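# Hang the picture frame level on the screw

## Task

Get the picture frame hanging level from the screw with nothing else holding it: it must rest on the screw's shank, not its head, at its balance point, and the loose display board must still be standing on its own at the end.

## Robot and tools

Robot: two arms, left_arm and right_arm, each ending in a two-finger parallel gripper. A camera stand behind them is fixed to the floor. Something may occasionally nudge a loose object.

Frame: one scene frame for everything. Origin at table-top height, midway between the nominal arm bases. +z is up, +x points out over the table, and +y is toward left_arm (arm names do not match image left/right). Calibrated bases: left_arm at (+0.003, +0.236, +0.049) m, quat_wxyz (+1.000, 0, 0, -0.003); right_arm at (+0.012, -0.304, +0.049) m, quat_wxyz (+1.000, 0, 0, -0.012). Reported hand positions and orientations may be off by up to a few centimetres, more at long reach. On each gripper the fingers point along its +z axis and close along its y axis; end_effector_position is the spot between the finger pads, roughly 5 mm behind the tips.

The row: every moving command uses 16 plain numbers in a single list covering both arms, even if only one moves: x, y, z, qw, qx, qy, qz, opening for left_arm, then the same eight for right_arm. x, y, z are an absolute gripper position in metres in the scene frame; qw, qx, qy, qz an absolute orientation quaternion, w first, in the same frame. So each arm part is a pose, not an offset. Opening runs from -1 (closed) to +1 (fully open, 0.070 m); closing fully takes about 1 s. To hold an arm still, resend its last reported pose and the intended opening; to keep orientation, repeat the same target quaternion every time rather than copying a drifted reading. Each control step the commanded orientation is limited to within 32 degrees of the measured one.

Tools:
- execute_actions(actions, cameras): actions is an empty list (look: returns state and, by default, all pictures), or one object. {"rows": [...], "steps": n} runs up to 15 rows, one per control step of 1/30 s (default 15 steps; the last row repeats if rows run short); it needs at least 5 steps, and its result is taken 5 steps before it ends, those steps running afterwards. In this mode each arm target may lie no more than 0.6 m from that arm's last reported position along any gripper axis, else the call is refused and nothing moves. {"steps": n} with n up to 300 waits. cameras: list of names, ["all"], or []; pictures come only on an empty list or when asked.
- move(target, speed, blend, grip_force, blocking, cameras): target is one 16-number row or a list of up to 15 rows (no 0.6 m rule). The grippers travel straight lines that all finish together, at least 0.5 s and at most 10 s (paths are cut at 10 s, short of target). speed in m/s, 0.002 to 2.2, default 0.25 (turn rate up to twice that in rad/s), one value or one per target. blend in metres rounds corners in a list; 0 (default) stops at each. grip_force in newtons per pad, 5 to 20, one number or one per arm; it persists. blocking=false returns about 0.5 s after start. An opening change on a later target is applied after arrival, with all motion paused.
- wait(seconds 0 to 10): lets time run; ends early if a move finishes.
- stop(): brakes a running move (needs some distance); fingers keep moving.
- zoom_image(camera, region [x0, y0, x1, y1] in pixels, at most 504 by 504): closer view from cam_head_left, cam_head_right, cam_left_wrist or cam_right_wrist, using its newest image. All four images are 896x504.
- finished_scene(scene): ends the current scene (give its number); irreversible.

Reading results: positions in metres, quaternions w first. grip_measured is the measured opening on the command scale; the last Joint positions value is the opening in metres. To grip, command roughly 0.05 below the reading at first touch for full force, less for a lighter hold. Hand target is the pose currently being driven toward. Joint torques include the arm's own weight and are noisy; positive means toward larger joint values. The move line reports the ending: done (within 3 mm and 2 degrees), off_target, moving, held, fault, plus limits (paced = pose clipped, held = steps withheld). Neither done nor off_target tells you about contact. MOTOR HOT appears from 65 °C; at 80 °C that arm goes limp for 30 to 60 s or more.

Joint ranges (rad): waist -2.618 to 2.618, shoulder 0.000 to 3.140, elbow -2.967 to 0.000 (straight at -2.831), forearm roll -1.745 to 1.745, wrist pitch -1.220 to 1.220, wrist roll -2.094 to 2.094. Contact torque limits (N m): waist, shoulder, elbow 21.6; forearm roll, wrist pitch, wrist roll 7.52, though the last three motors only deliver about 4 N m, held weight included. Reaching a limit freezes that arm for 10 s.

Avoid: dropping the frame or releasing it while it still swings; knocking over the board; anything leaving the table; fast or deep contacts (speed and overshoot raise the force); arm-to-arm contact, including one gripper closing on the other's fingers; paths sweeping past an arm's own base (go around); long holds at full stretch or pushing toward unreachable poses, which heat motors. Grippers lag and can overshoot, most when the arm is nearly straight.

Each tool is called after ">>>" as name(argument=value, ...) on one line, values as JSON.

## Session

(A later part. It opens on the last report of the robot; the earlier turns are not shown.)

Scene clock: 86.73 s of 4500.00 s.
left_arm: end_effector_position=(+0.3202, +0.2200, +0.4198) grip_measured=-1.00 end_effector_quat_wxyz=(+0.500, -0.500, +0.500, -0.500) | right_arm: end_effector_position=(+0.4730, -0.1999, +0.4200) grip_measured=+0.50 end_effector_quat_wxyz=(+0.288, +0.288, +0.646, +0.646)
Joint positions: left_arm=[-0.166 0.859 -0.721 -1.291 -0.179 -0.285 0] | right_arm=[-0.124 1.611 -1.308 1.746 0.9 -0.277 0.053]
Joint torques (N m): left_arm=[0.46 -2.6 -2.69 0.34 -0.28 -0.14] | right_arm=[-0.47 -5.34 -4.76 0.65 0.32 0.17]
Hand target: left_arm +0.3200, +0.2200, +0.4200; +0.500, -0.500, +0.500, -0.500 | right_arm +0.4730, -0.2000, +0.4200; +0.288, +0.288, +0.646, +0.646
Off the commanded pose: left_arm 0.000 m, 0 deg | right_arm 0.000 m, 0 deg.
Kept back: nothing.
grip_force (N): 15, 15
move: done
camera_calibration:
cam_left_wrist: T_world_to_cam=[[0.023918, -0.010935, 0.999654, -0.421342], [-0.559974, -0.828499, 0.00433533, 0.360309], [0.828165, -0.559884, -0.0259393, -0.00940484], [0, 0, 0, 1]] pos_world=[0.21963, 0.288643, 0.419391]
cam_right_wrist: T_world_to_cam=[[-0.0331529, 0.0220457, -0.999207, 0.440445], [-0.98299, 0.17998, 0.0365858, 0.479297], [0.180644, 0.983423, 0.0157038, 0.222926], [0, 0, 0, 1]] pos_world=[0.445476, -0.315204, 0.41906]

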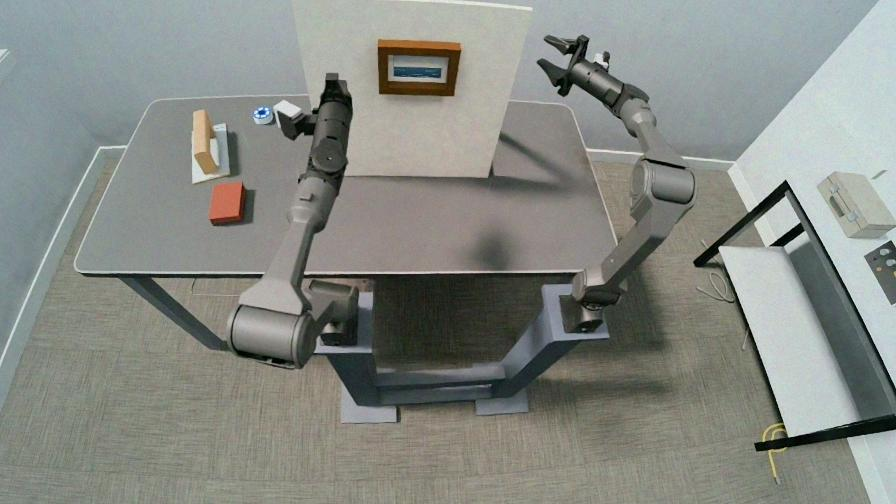

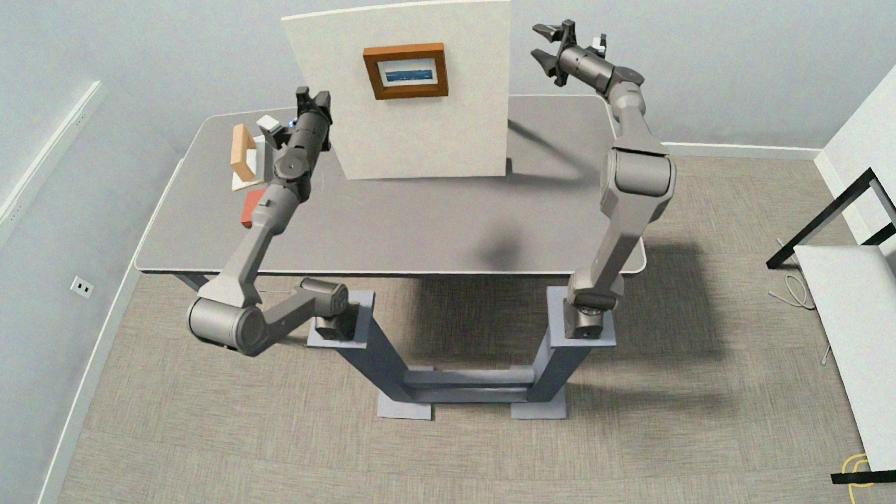

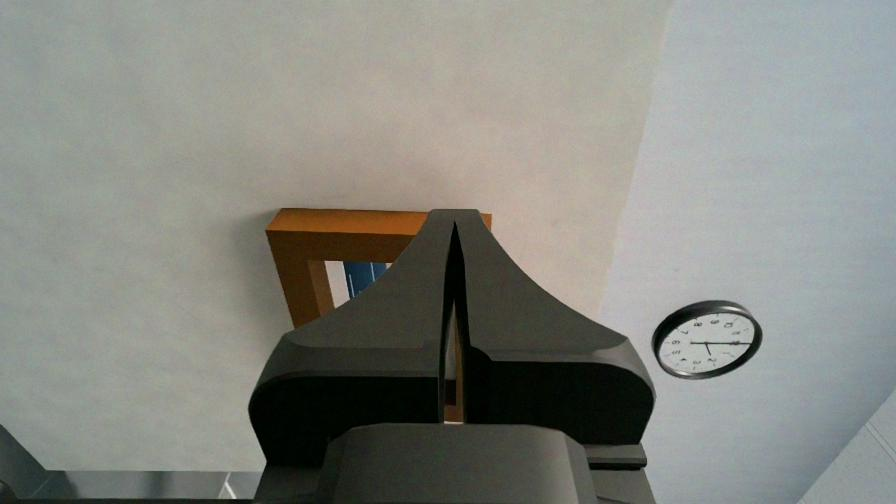

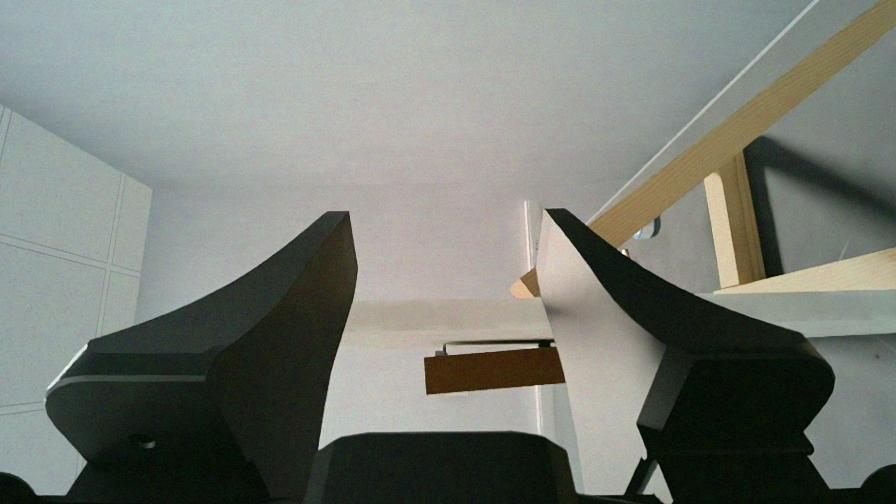

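>>> move(target=[[0.34,0.10,0.475,0.5,-0.5,0.5,-0.5,-1,0.473,-0.20,0.42,0.2876,0.2876,0.646,0.646,0.5],[0.37,0.0137,0.475,0.5,-0.5,0.5,-0.5,-1,0.473,-0.20,0.42,0.2876,0.2876,0.646,0.646,0.5],[0.435,0.0137,0.468,0.5,-0.5,0.5,-0.5,-1,0.473,-0.20,0.42,0.2876,0.2876,0.646,0.646,0.5],[0.435,0.0137,0.453,0.5,-0.5,0.5,-0.5,-1,0.473,-0.20,0.42,0.2876,0.2876,0.646,0.646,0.5]], speed=[0.25,0.2,0.12,0.06], blend=[0.02,0.01,0,0], cameras=["cam_head_left","cam_head_right"])

>>> zoom_image(camera="cam_head_left", region=[365, 30, 475, 110])

>>> zoom_image(camera="cam_head_right", region=[345, 30, 455, 110])

Scene clock: 94.80 s of 4500.00 s.
left_arm: end_effector_position=(+0.4353, +0.0135, +0.4520) grip_measured=-1.00 end_effector_quat_wxyz=(+0.500, -0.500, +0.501, -0.499) | right_arm: end_effector_position=(+0.4730, -0.1999, +0.4200) grip_measured=+0.50 end_effector_quat_wxyz=(+0.288, +0.288, +0.646, +0.646)
Joint positions: left_arm=[-0.81 1.627 -1.457 -1.494 -0.818 -0.112 0] | right_arm=[-0.124 1.611 -1.308 1.746 0.9 -0.277 0.053]
Joint torques (N m): left_arm=[-0.7 -7.61 -3.7 0.58 -0.44 0.11] | right_arm=[-0.45 -5.33 -4.76 0.65 0.31 0.17]
Hand target: left_arm +0.4350, +0.0137, +0.4530; +0.500, -0.500, +0.500, -0.500 | right_arm +0.4730, -0.2000, +0.4200; +0.288, +0.288, +0.646, +0.646
Off the commanded pose: left_arm 0.001 m, 0 deg | right_arm 0.000 m, 0 deg.
Kept back: nothing.
grip_force (N): 15, 15
move: done
Images, in order (width x height): cam_head_left 896x504, cam_head_right 896x504.

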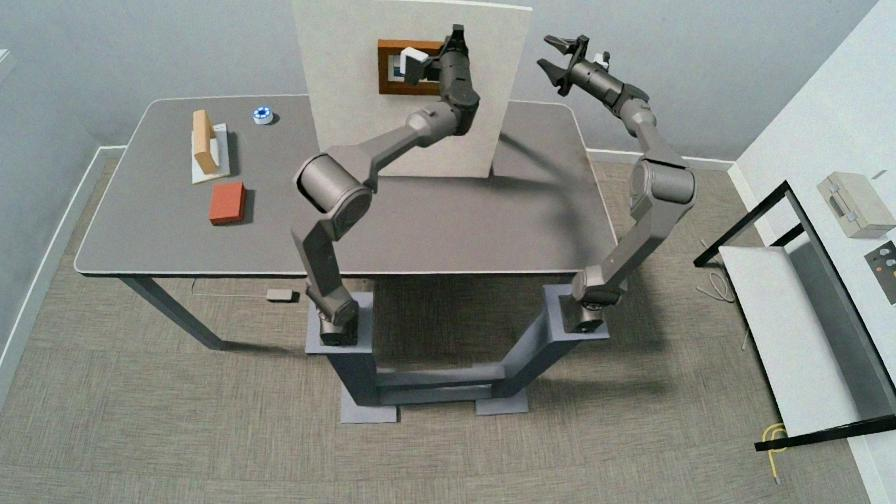

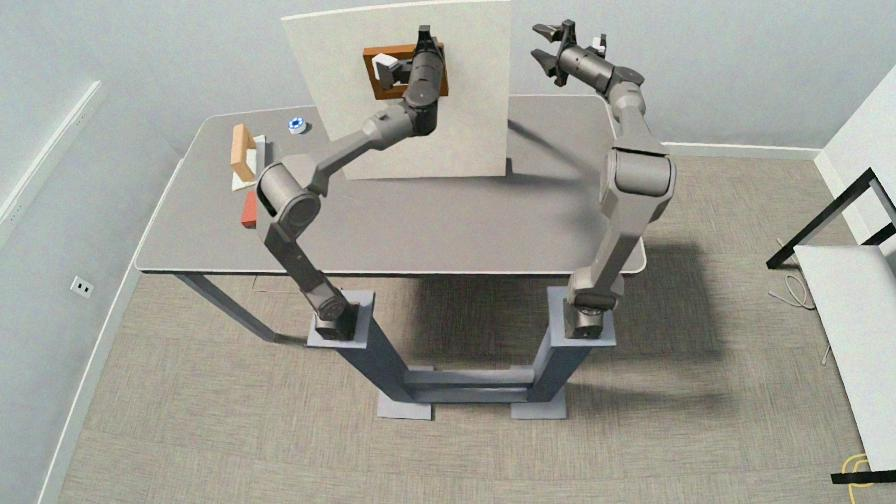

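Scaled by 4.582 from the camera's 896x504 image, which has a finer 1280x720 frame.

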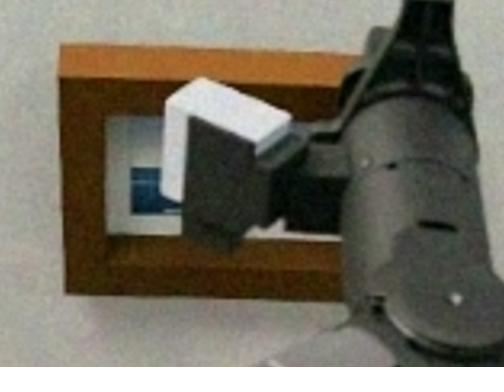

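Scaled by 4.582 from the camera's 896x504 image, which has a finer 1280x720 frame.

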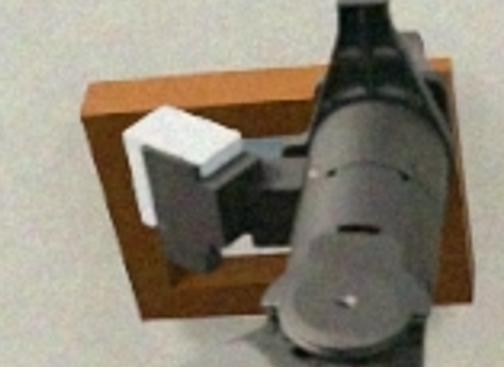

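>>> move(target=[[0.435,0.0137,0.448,0.5,-0.5,0.5,-0.5,-1,0.473,-0.20,0.42,0.2876,0.2876,0.646,0.646,0.5]], speed=0.02, cameras=["cam_head_left","cam_head_right"])

>>> zoom_image(camera="cam_head_left", region=[370, 34, 420, 62])

>>> zoom_image(camera="cam_head_right", region=[355, 34, 405, 62])

>>> zoom_image(camera="cam_head_left", region=[370, 78, 420, 106])

Scene clock: 95.77 s of 4500.00 s.
left_arm: end_effector_position=(+0.4351, +0.0137, +0.4479) grip_measured=-1.00 end_effector_quat_wxyz=(+0.500, -0.500, +0.500, -0.500) | right_arm: end_effector_position=(+0.4730, -0.1999, +0.4200) grip_measured=+0.50 end_effector_quat_wxyz=(+0.288, +0.288, +0.646, +0.646)
Joint positions: left_arm=[-0.81 1.626 -1.438 -1.476 -0.82 -0.138 0] | right_arm=[-0.124 1.611 -1.308 1.746 0.9 -0.277 0.053]
Joint torques (N m): left_arm=[-0.7 -7.29 -2.74 0.77 -0.42 -0.03] | right_arm=[-0.47 -5.32 -4.78 0.64 0.32 0.17]
Hand target: left_arm +0.4350, +0.0137, +0.4480; +0.500, -0.500, +0.500, -0.500 | right_arm +0.4730, -0.2000, +0.4200; +0.288, +0.288, +0.646, +0.646
Off the commanded pose: left_arm 0.000 m, 0 deg | right_arm 0.000 m, 0 deg.
Kept back: nothing.
grip_force (N): 15, 15
move: done
Images, in order (width x height): cam_head_left 896x504, cam_head_right 896x504.

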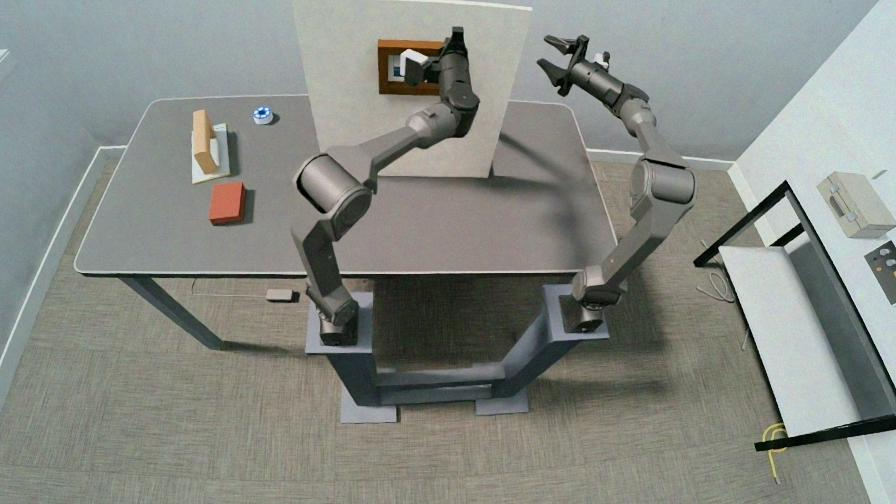

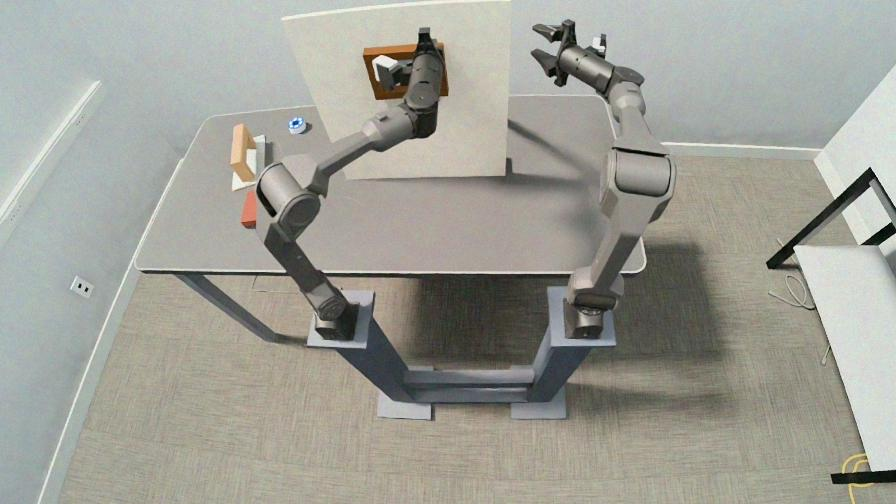

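Scaled by 10.080 from the camera's 896x504 image, which has a finer 1280x720 frame.

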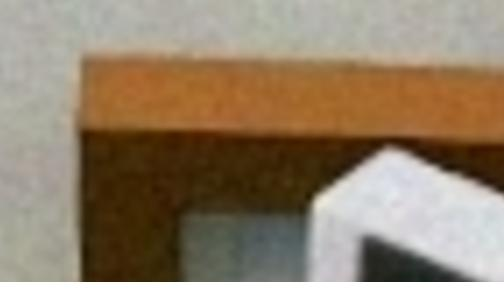

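Scaled by 10.080 from the camera's 896x504 image, which has a finer 1280x720 frame.

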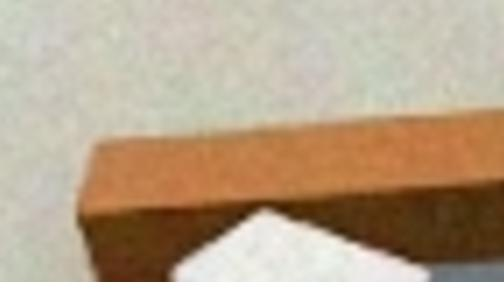

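Scaled by 10.080 from the camera's 896x504 image, which has a finer 1280x720 frame.

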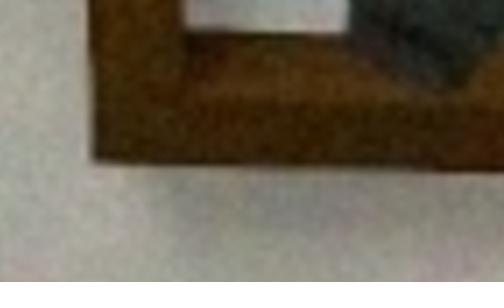

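Not touching yet. Continue down.

>>> move(target=[[0.435,0.0137,0.445,0.5,-0.5,0.5,-0.5,-1,0.473,-0.20,0.42,0.2876,0.2876,0.646,0.646,0.5]], speed=0.02, cameras=["cam_head_left","cam_head_right"])

>>> zoom_image(camera="cam_head_left", region=[370, 34, 420, 62])

>>> zoom_image(camera="cam_head_right", region=[355, 34, 405, 62])

>>> zoom_image(camera="cam_head_left", region=[370, 78, 420, 106])

Scene clock: 96.77 s of 4500.00 s.
left_arm: end_effector_position=(+0.4351, +0.0137, +0.4452) grip_measured=-1.00 end_effector_quat_wxyz=(+0.500, -0.500, +0.500, -0.500) | right_arm: end_effector_position=(+0.4730, -0.1999, +0.4200) grip_measured=+0.50 end_effector_quat_wxyz=(+0.288, +0.288, +0.646, +0.646)
Joint positions: left_arm=[-0.81 1.626 -1.427 -1.465 -0.821 -0.154 0] | right_arm=[-0.124 1.611 -1.308 1.746 0.9 -0.277 0.053]
Joint torques (N m): left_arm=[-0.61 -6.32 -2.43 0.8 -0.48 -0.05] | right_arm=[-0.48 -5.31 -4.73 0.64 0.31 0.17]
Hand target: left_arm +0.4350, +0.0137, +0.4450; +0.500, -0.500, +0.500, -0.500 | right_arm +0.4730, -0.2000, +0.4200; +0.288, +0.288, +0.646, +0.646
Off the commanded pose: left_arm 0.000 m, 0 deg | right_arm 0.000 m, 0 deg.
Kept back: nothing.
grip_force (N): 15, 15
move: done
Images, in order (width x height): cam_head_left 896x504, cam_head_right 896x504.

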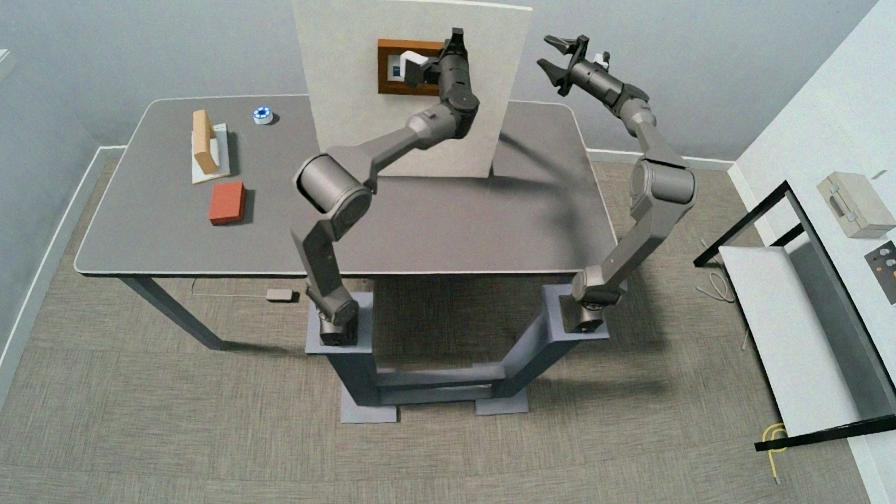

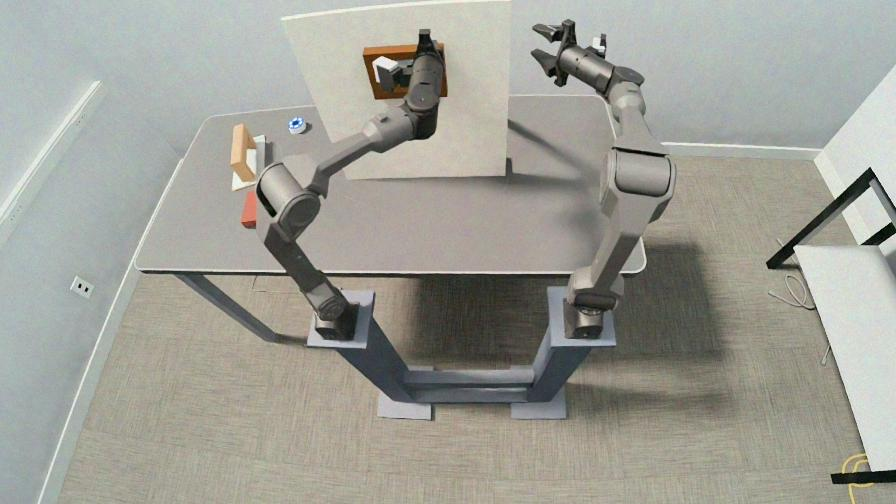

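Scaled by 10.080 from the camera's 896x504 image, which has a finer 1280x720 frame.

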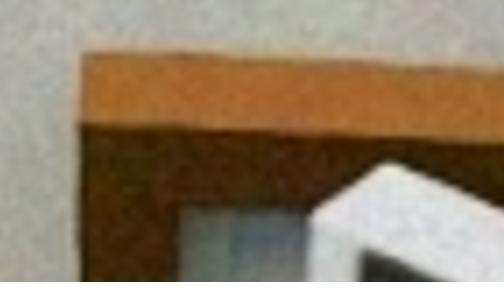

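Scaled by 10.080 from the camera's 896x504 image, which has a finer 1280x720 frame.

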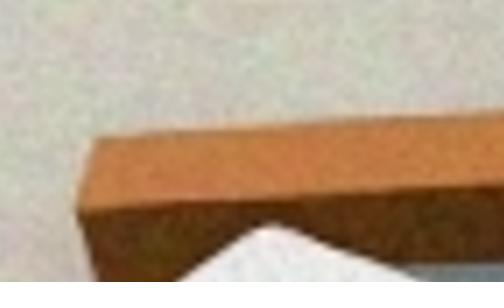

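Scaled by 10.080 from the camera's 896x504 image, which has a finer 1280x720 frame.

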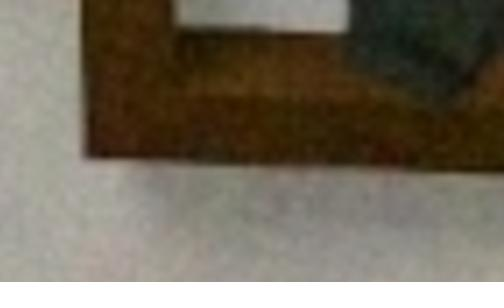

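>>> move(target=[[0.435,0.0137,0.443,0.5,-0.5,0.5,-0.5,-1,0.473,-0.20,0.42,0.2876,0.2876,0.646,0.646,0.5]], speed=0.015, cameras=["cam_head_left","cam_head_right"])

>>> zoom_image(camera="cam_head_left", region=[370, 34, 420, 62])

>>> zoom_image(camera="cam_head_left", region=[370, 78, 420, 106])

>>> move(target=[[0.435,0.0137,0.4455,0.5,-0.5,0.5,-0.5,-1,0.473,-0.20,0.42,0.2876,0.2876,0.646,0.646,0.5],[0.435,0.0137,0.468,0.5,-0.5,0.5,-0.5,-1,0.473,-0.20,0.42,0.2876,0.2876,0.646,0.646,0.5],[0.37,0.0137,0.475,0.5,-0.5,0.5,-0.5,-1,0.473,-0.20,0.42,0.2876,0.2876,0.646,0.646,0.5],[0.33,0.13,0.46,0.5,-0.5,0.5,-0.5,-1,0.473,-0.20,0.42,0.2876,0.2876,0.646,0.646,0.5],[0.32,0.22,0.42,0.5,-0.5,0.5,-0.5,-1,0.473,-0.20,0.42,0.2876,0.2876,0.646,0.646,0.5]], speed=[0.01,0.06,0.15,0.25,0.25], blend=[0,0.003,0.01,0.03,0], cameras=["cam_head_left","cam_head_right","cam_right_wrist"])

>>> zoom_image(camera="cam_head_left", region=[370, 34, 420, 62])

>>> zoom_image(camera="cam_head_left", region=[420, 34, 470, 62])

>>> zoom_image(camera="cam_head_right", region=[355, 34, 405, 62])

>>> zoom_image(camera="cam_head_right", region=[405, 34, 455, 62])

>>> zoom_image(camera="cam_head_left", region=[370, 78, 420, 106])

>>> zoom_image(camera="cam_head_left", region=[420, 78, 470, 106])

>>> zoom_image(camera="cam_head_right", region=[355, 78, 405, 106])

>>> zoom_image(camera="cam_head_right", region=[405, 78, 455, 106])

>>> zoom_image(camera="cam_right_wrist", region=[415, 330, 475, 370])

Scene clock: 98.40 s of 4500.00 s.
left_arm: end_effector_position=(+0.4350, +0.0138, +0.4431) grip_measured=-1.00 end_effector_quat_wxyz=(+0.500, -0.500, +0.500, -0.500) | right_arm: end_effector_position=(+0.4730, -0.1999, +0.4200) grip_measured=+0.50 end_effector_quat_wxyz=(+0.288, +0.288, +0.646, +0.646)
Joint positions: left_arm=[-0.81 1.626 -1.419 -1.458 -0.822 -0.165 0] | right_arm=[-0.124 1.611 -1.308 1.746 0.9 -0.277 0.053]
Joint torques (N m): left_arm=[-0.59 -5.74 -2.58 0.77 -0.5 -0.05] | right_arm=[-0.49 -5.31 -4.76 0.65 0.31 0.17]
Hand target: left_arm +0.4350, +0.0137, +0.4430; +0.500, -0.500, +0.500, -0.500 | right_arm +0.4730, -0.2000, +0.4200; +0.288, +0.288, +0.646, +0.646
Off the commanded pose: left_arm 0.000 m, 0 deg | right_arm 0.000 m, 0 deg.
Kept back: nothing.
grip_force (N): 15, 15
move: done
Images, in order (width x height): cam_head_left 896x504, cam_head_right 896x504.

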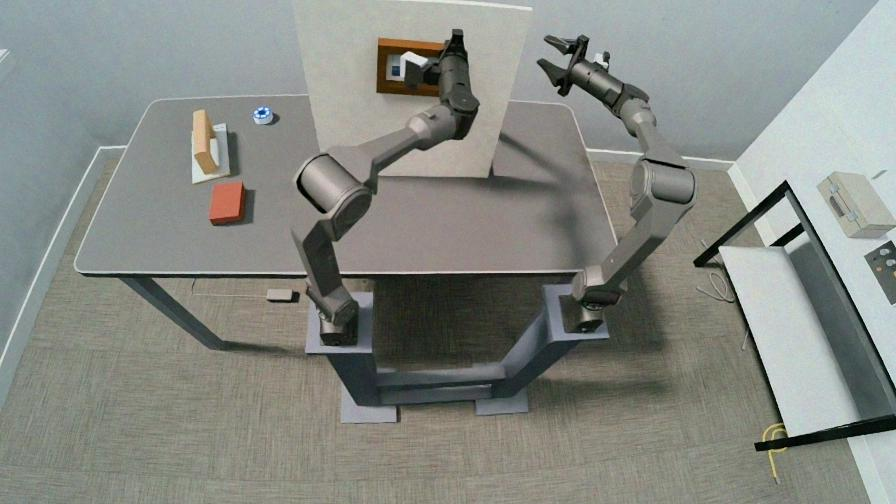

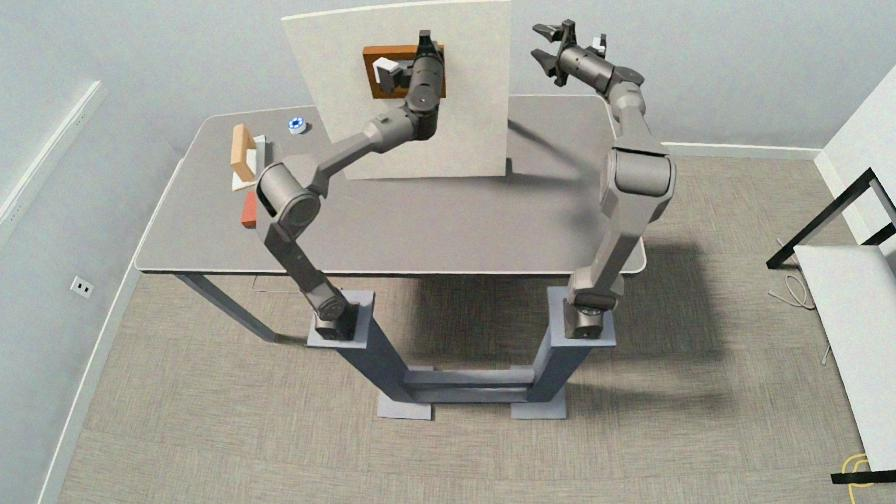

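Scaled by 10.080 from the camera's 896x504 image, which has a finer 1280x720 frame.

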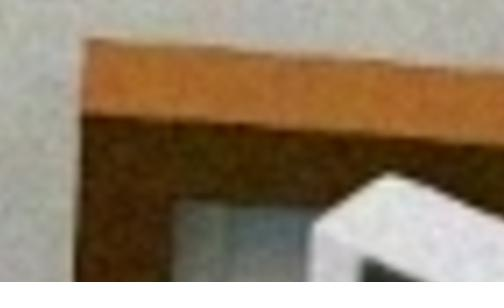

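Scaled by 10.080 from the camera's 896x504 image, which has a finer 1280x720 frame.

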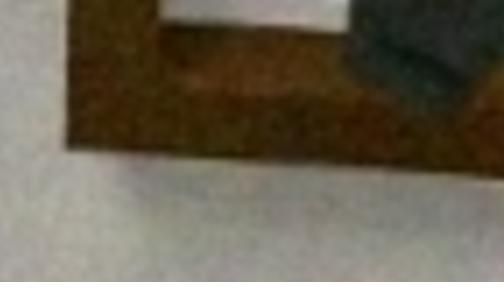

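Scene clock: 101.27 s of 4500.00 s.
left_arm: end_effector_position=(+0.3201, +0.2199, +0.4201) grip_measured=-1.00 end_effector_quat_wxyz=(+0.500, -0.501, +0.500, -0.500) | right_arm: end_effector_position=(+0.4730, -0.1999, +0.4200) grip_measured=+0.50 end_effector_quat_wxyz=(+0.288, +0.288, +0.646, +0.646)
Joint positions: left_arm=[-0.168 0.859 -0.723 -1.308 -0.18 -0.269 0] | right_arm=[-0.124 1.611 -1.308 1.746 0.9 -0.277 0.053]
Joint torques (N m): left_arm=[0.34 -2.52 -2.88 0.11 -0.3 0.16] | right_arm=[-0.46 -5.32 -4.76 0.65 0.32 0.17]
Hand target: left_arm +0.3200, +0.2200, +0.4200; +0.500, -0.500, +0.500, -0.500 | right_arm +0.4730, -0.2000, +0.4200; +0.288, +0.288, +0.646, +0.646
Off the commanded pose: left_arm 0.000 m, 0 deg | right_arm 0.000 m, 0 deg.
Kept back: nothing.
grip_force (N): 15, 15
move: done
camera_calibration:
cam_right_wrist: T_world_to_cam=[[-0.0331529, 0.0220457, -0.999207, 0.440445], [-0.98299, 0.17998, 0.0365858, 0.479297], [0.180644, 0.983423, 0.0157038, 0.222926], [0, 0, 0, 1]] pos_world=[0.445476, -0.315204, 0.41906]
Images, in order (width x height): cam_head_left 896x504, cam_head_right 896x504, cam_right_wrist 896x504.

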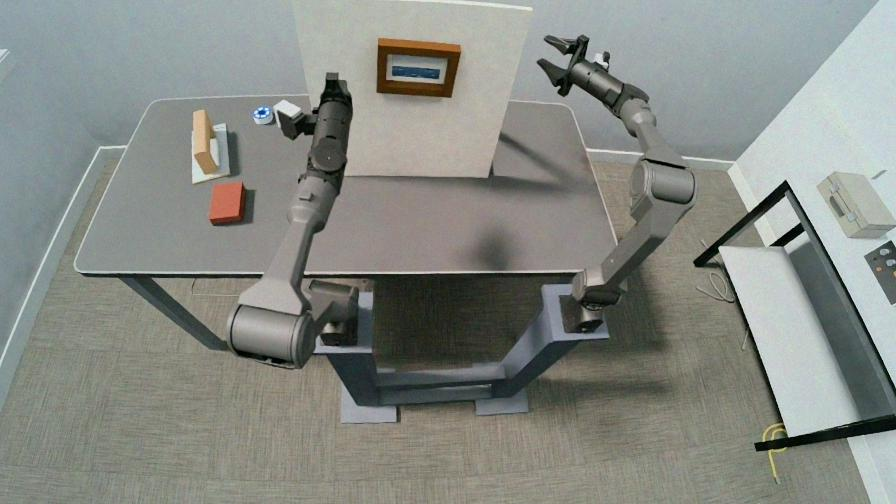

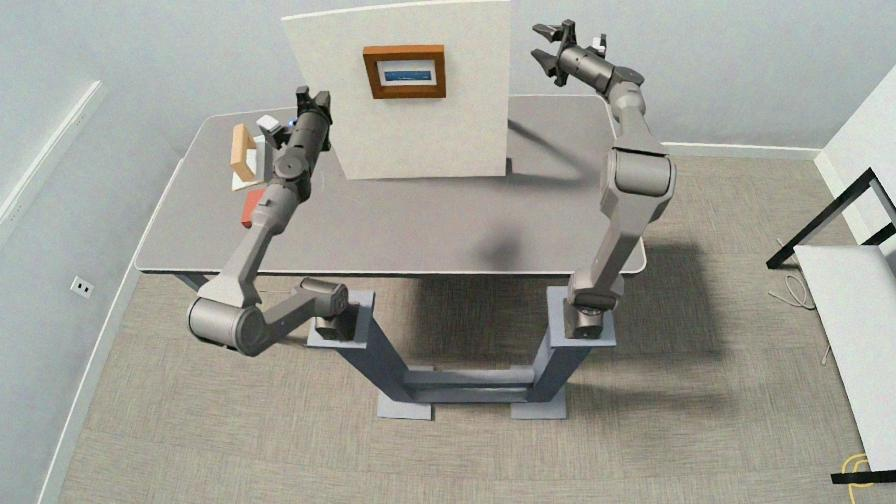

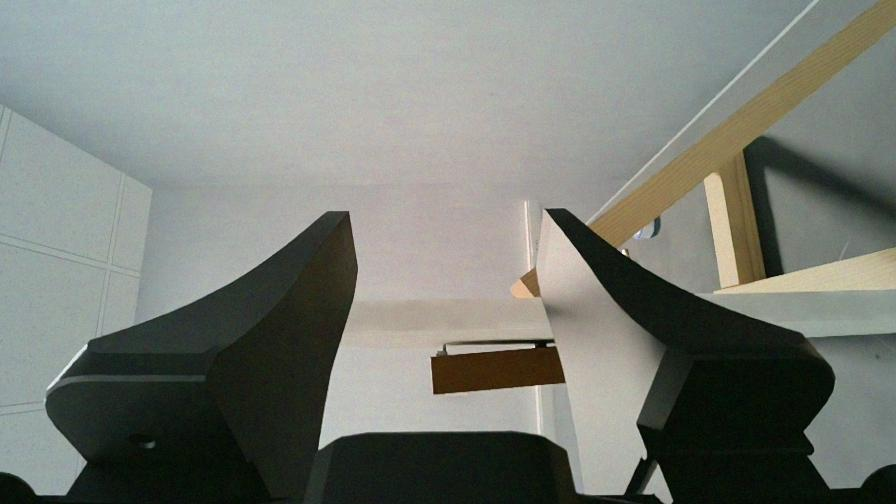

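Scaled by 10.080 from the camera's 896x504 image, which has a finer 1280x720 frame.

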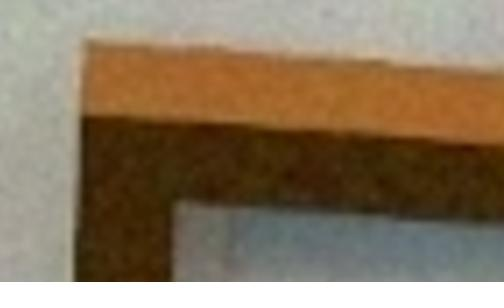

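Scaled by 10.080 from the camera's 896x504 image, which has a finer 1280x720 frame.

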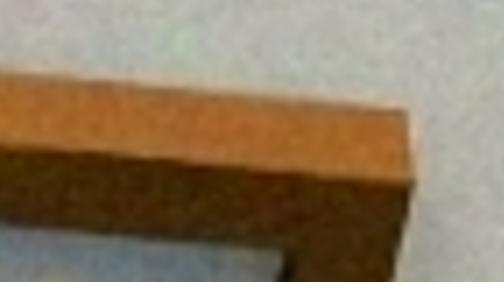

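Scaled by 10.080 from the camera's 896x504 image, which has a finer 1280x720 frame.

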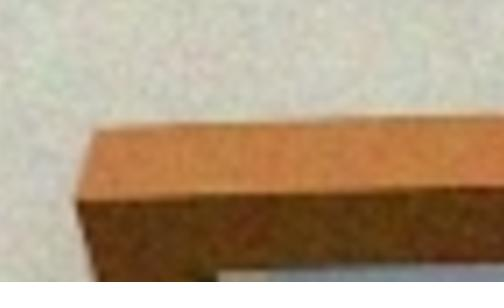

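Scaled by 10.080 from the camera's 896x504 image, which has a finer 1280x720 frame.

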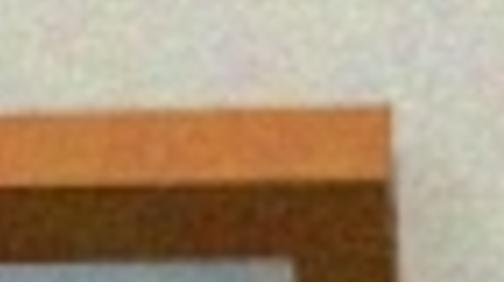

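Scaled by 10.080 from the camera's 896x504 image, which has a finer 1280x720 frame.

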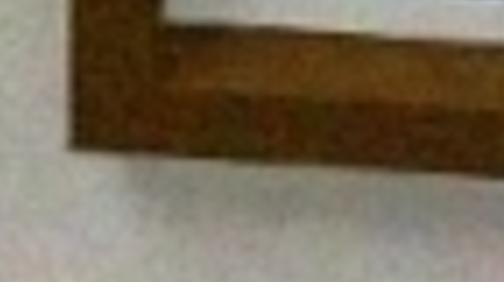

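Scaled by 10.080 from the camera's 896x504 image, which has a finer 1280x720 frame.

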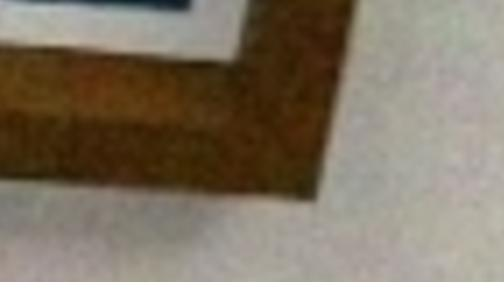

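Scaled by 10.080 from the camera's 896x504 image, which has a finer 1280x720 frame.

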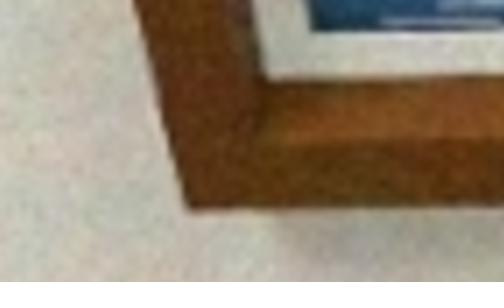

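Scaled by 10.080 from the camera's 896x504 image, which has a finer 1280x720 frame.

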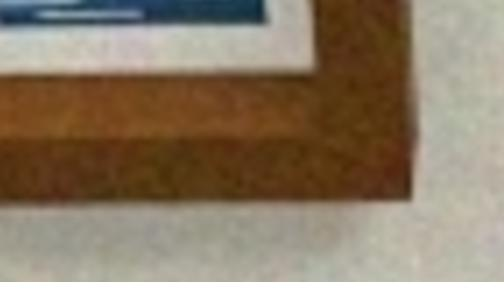

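Scaled by 8.400 from the camera's 896x504 image, which has a finer 1280x720 frame.

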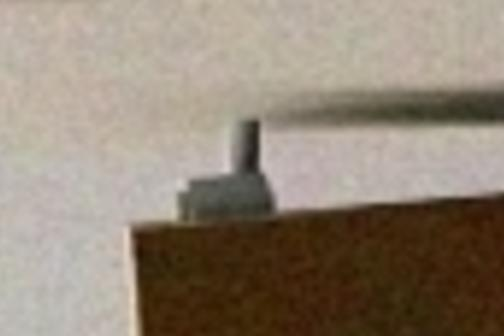

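>>> move(target=[[0.33,0.17,0.46,0.5,-0.5,0.5,-0.5,-1,0.473,-0.20,0.42,0.2876,0.2876,0.646,0.646,0.5],[0.37,0.144,0.475,0.5,-0.5,0.5,-0.5,-1,0.473,-0.20,0.42,0.2876,0.2876,0.646,0.646,0.5],[0.435,0.144,0.468,0.5,-0.5,0.5,-0.5,-1,0.473,-0.20,0.42,0.2876,0.2876,0.646,0.646,0.5],[0.435,0.144,0.451,0.5,-0.5,0.5,-0.5,-1,0.473,-0.20,0.42,0.2876,0.2876,0.646,0.646,0.5],[0.435,0.144,0.4456,0.5,-0.5,0.5,-0.5,-1,0.473,-0.20,0.42,0.2876,0.2876,0.646,0.646,0.5]], speed=[0.25,0.2,0.12,0.06,0.015], blend=[0.02,0.01,0,0,0], cameras=["cam_head_left","cam_head_right"])

>>> zoom_image(camera="cam_head_left", region=[420, 34, 470, 62])

>>> zoom_image(camera="cam_head_left", region=[420, 78, 470, 106])

>>> zoom_image(camera="cam_head_right", region=[405, 34, 455, 62])

Scene clock: 105.37 s of 4500.00 s.
left_arm: end_effector_position=(+0.4350, +0.1441, +0.4456) grip_measured=-1.00 end_effector_quat_wxyz=(+0.500, -0.500, +0.500, -0.500) | right_arm: end_effector_position=(+0.4730, -0.1999, +0.4200) grip_measured=+0.50 end_effector_quat_wxyz=(+0.288, +0.288, +0.646, +0.646)
Joint positions: left_arm=[-0.409 1.357 -1.142 -1.289 -0.433 -0.309 0] | right_arm=[-0.124 1.611 -1.308 1.746 0.9 -0.277 0.053]
Joint torques (N m): left_arm=[-0.48 -5.34 -2.85 0.3 -0.47 0.08] | right_arm=[-0.46 -5.34 -4.76 0.64 0.31 0.17]
Hand target: left_arm +0.4350, +0.1440, +0.4456; +0.500, -0.500, +0.500, -0.500 | right_arm +0.4730, -0.2000, +0.4200; +0.288, +0.288, +0.646, +0.646
Off the commanded pose: left_arm 0.000 m, 0 deg | right_arm 0.000 m, 0 deg.
Kept back: nothing.
grip_force (N): 15, 15
move: done
Images, in order (width x height): cam_head_left 896x504, cam_head_right 896x504.

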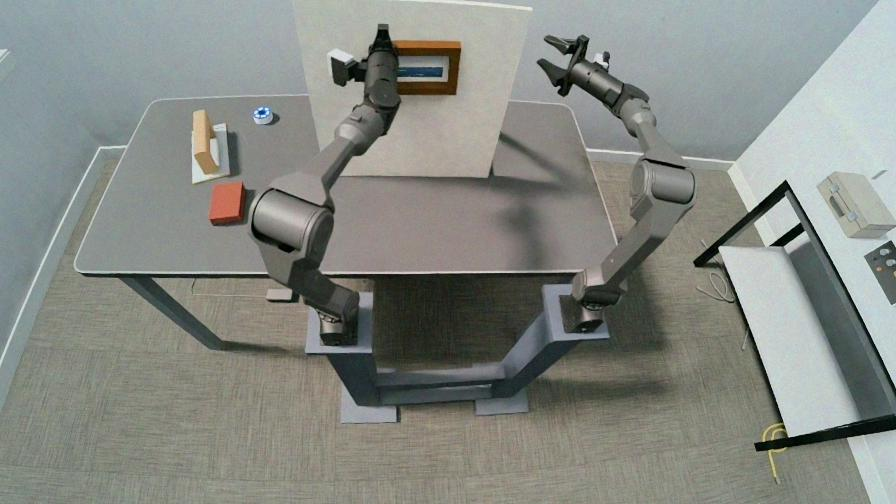

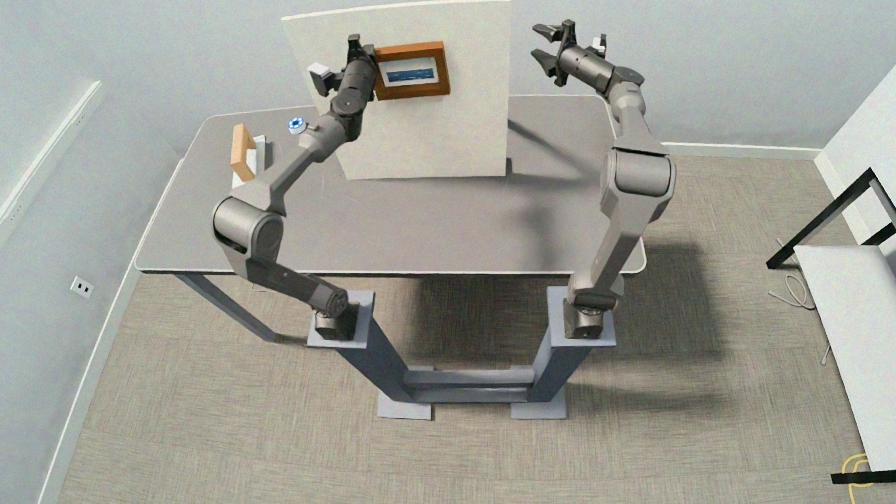

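Scaled by 10.080 from the camera's 896x504 image, which has a finer 1280x720 frame.

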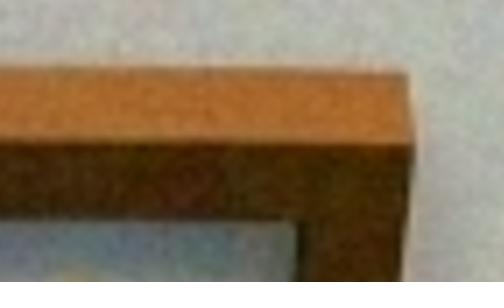

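Scaled by 10.080 from the camera's 896x504 image, which has a finer 1280x720 frame.

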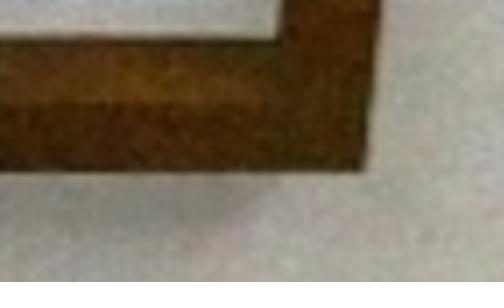

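Scaled by 10.080 from the camera's 896x504 image, which has a finer 1280x720 frame.

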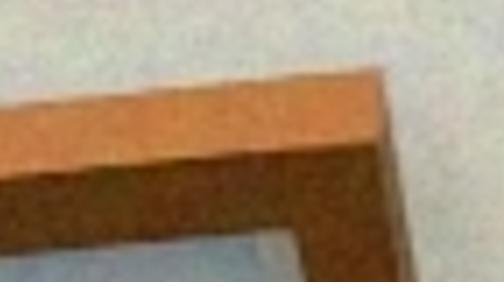

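>>> move(target=[[0.435,0.144,0.4490,0.5,-0.5,0.5,-0.5,-1,0.473,-0.20,0.42,0.2876,0.2876,0.646,0.646,0.5],[0.435,0.144,0.468,0.5,-0.5,0.5,-0.5,-1,0.473,-0.20,0.42,0.2876,0.2876,0.646,0.646,0.5],[0.37,0.12,0.475,0.5,-0.5,0.5,-0.5,-1,0.473,-0.20,0.42,0.2876,0.2876,0.646,0.646,0.5],[0.37,0.0137,0.475,0.5,-0.5,0.5,-0.5,-1,0.473,-0.20,0.42,0.2876,0.2876,0.646,0.646,0.5],[0.435,0.0137,0.468,0.5,-0.5,0.5,-0.5,-1,0.473,-0.20,0.42,0.2876,0.2876,0.646,0.646,0.5],[0.435,0.0137,0.452,0.5,-0.5,0.5,-0.5,-1,0.473,-0.20,0.42,0.2876,0.2876,0.646,0.646,0.5]], speed=[0.015,0.06,0.15,0.2,0.12,0.06], blend=[0,0.003,0.015,0.01,0,0], cameras=["cam_head_left","cam_head_right"])

>>> zoom_image(camera="cam_head_left", region=[370, 34, 420, 62])

>>> zoom_image(camera="cam_head_left", region=[370, 78, 420, 106])

>>> zoom_image(camera="cam_head_right", region=[355, 34, 405, 62])

Scene clock: 109.23 s of 4500.00 s.
left_arm: end_effector_position=(+0.4351, +0.0136, +0.4513) grip_measured=-1.00 end_effector_quat_wxyz=(+0.500, -0.500, +0.501, -0.500) | right_arm: end_effector_position=(+0.4730, -0.1999, +0.4200) grip_measured=+0.50 end_effector_quat_wxyz=(+0.288, +0.288, +0.646, +0.646)
Joint positions: left_arm=[-0.81 1.627 -1.452 -1.49 -0.818 -0.118 0] | right_arm=[-0.124 1.611 -1.308 1.746 0.9 -0.277 0.053]
Joint torques (N m): left_arm=[-0.74 -7.44 -3.63 0.61 -0.42 0.09] | right_arm=[-0.48 -5.35 -4.78 0.64 0.31 0.17]
Hand target: left_arm +0.4350, +0.0137, +0.4520; +0.500, -0.500, +0.500, -0.500 | right_arm +0.4730, -0.2000, +0.4200; +0.288, +0.288, +0.646, +0.646
Off the commanded pose: left_arm 0.001 m, 0 deg | right_arm 0.000 m, 0 deg.
Kept back: nothing.
grip_force (N): 15, 15
move: done
Images, in order (width x height): cam_head_left 896x504, cam_head_right 896x504.

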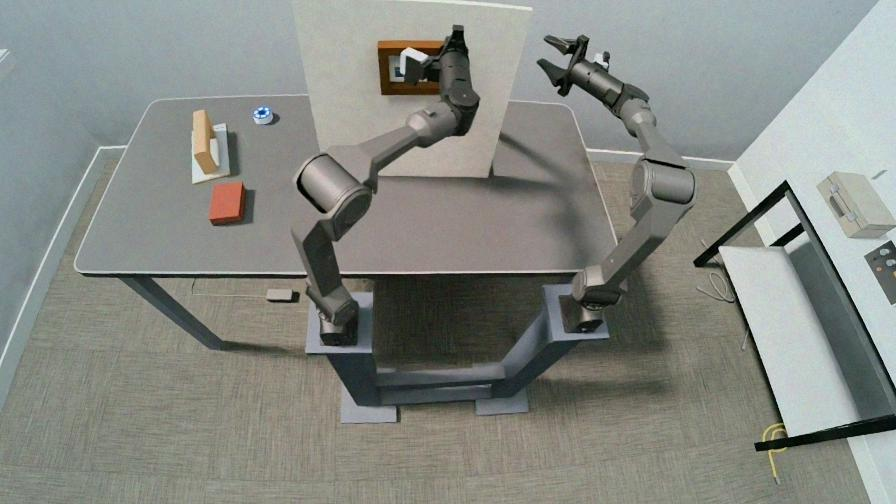

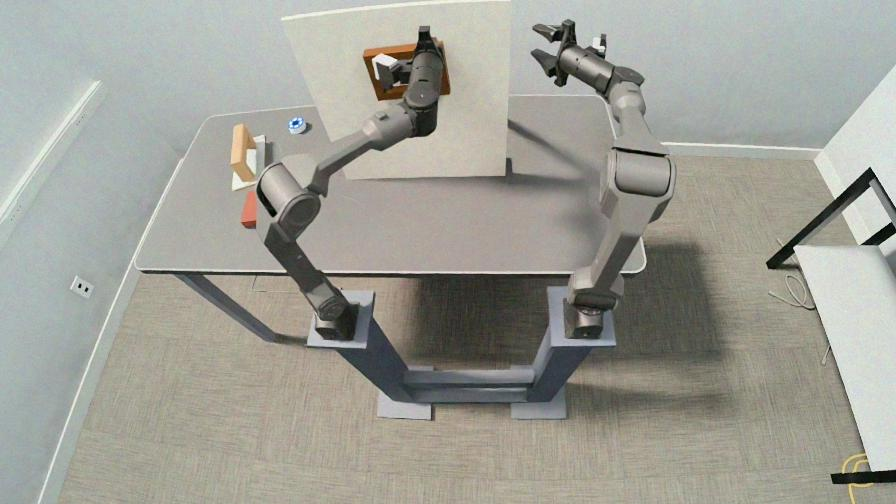

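Scaled by 10.080 from the camera's 896x504 image, which has a finer 1280x720 frame.

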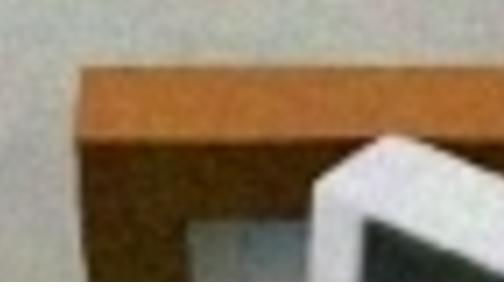

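Scaled by 10.080 from the camera's 896x504 image, which has a finer 1280x720 frame.

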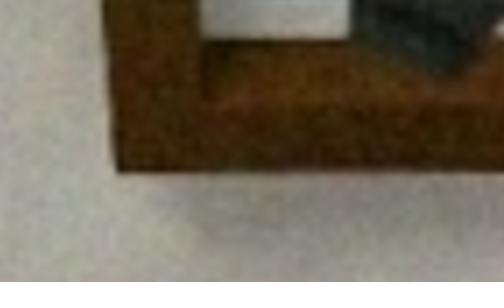

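Scaled by 10.080 from the camera's 896x504 image, which has a finer 1280x720 frame.

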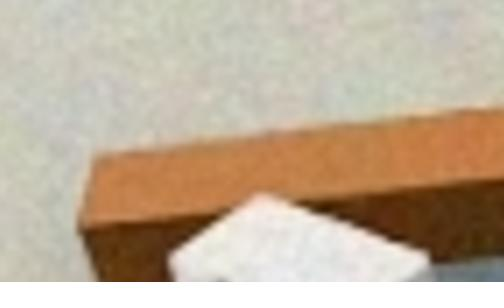

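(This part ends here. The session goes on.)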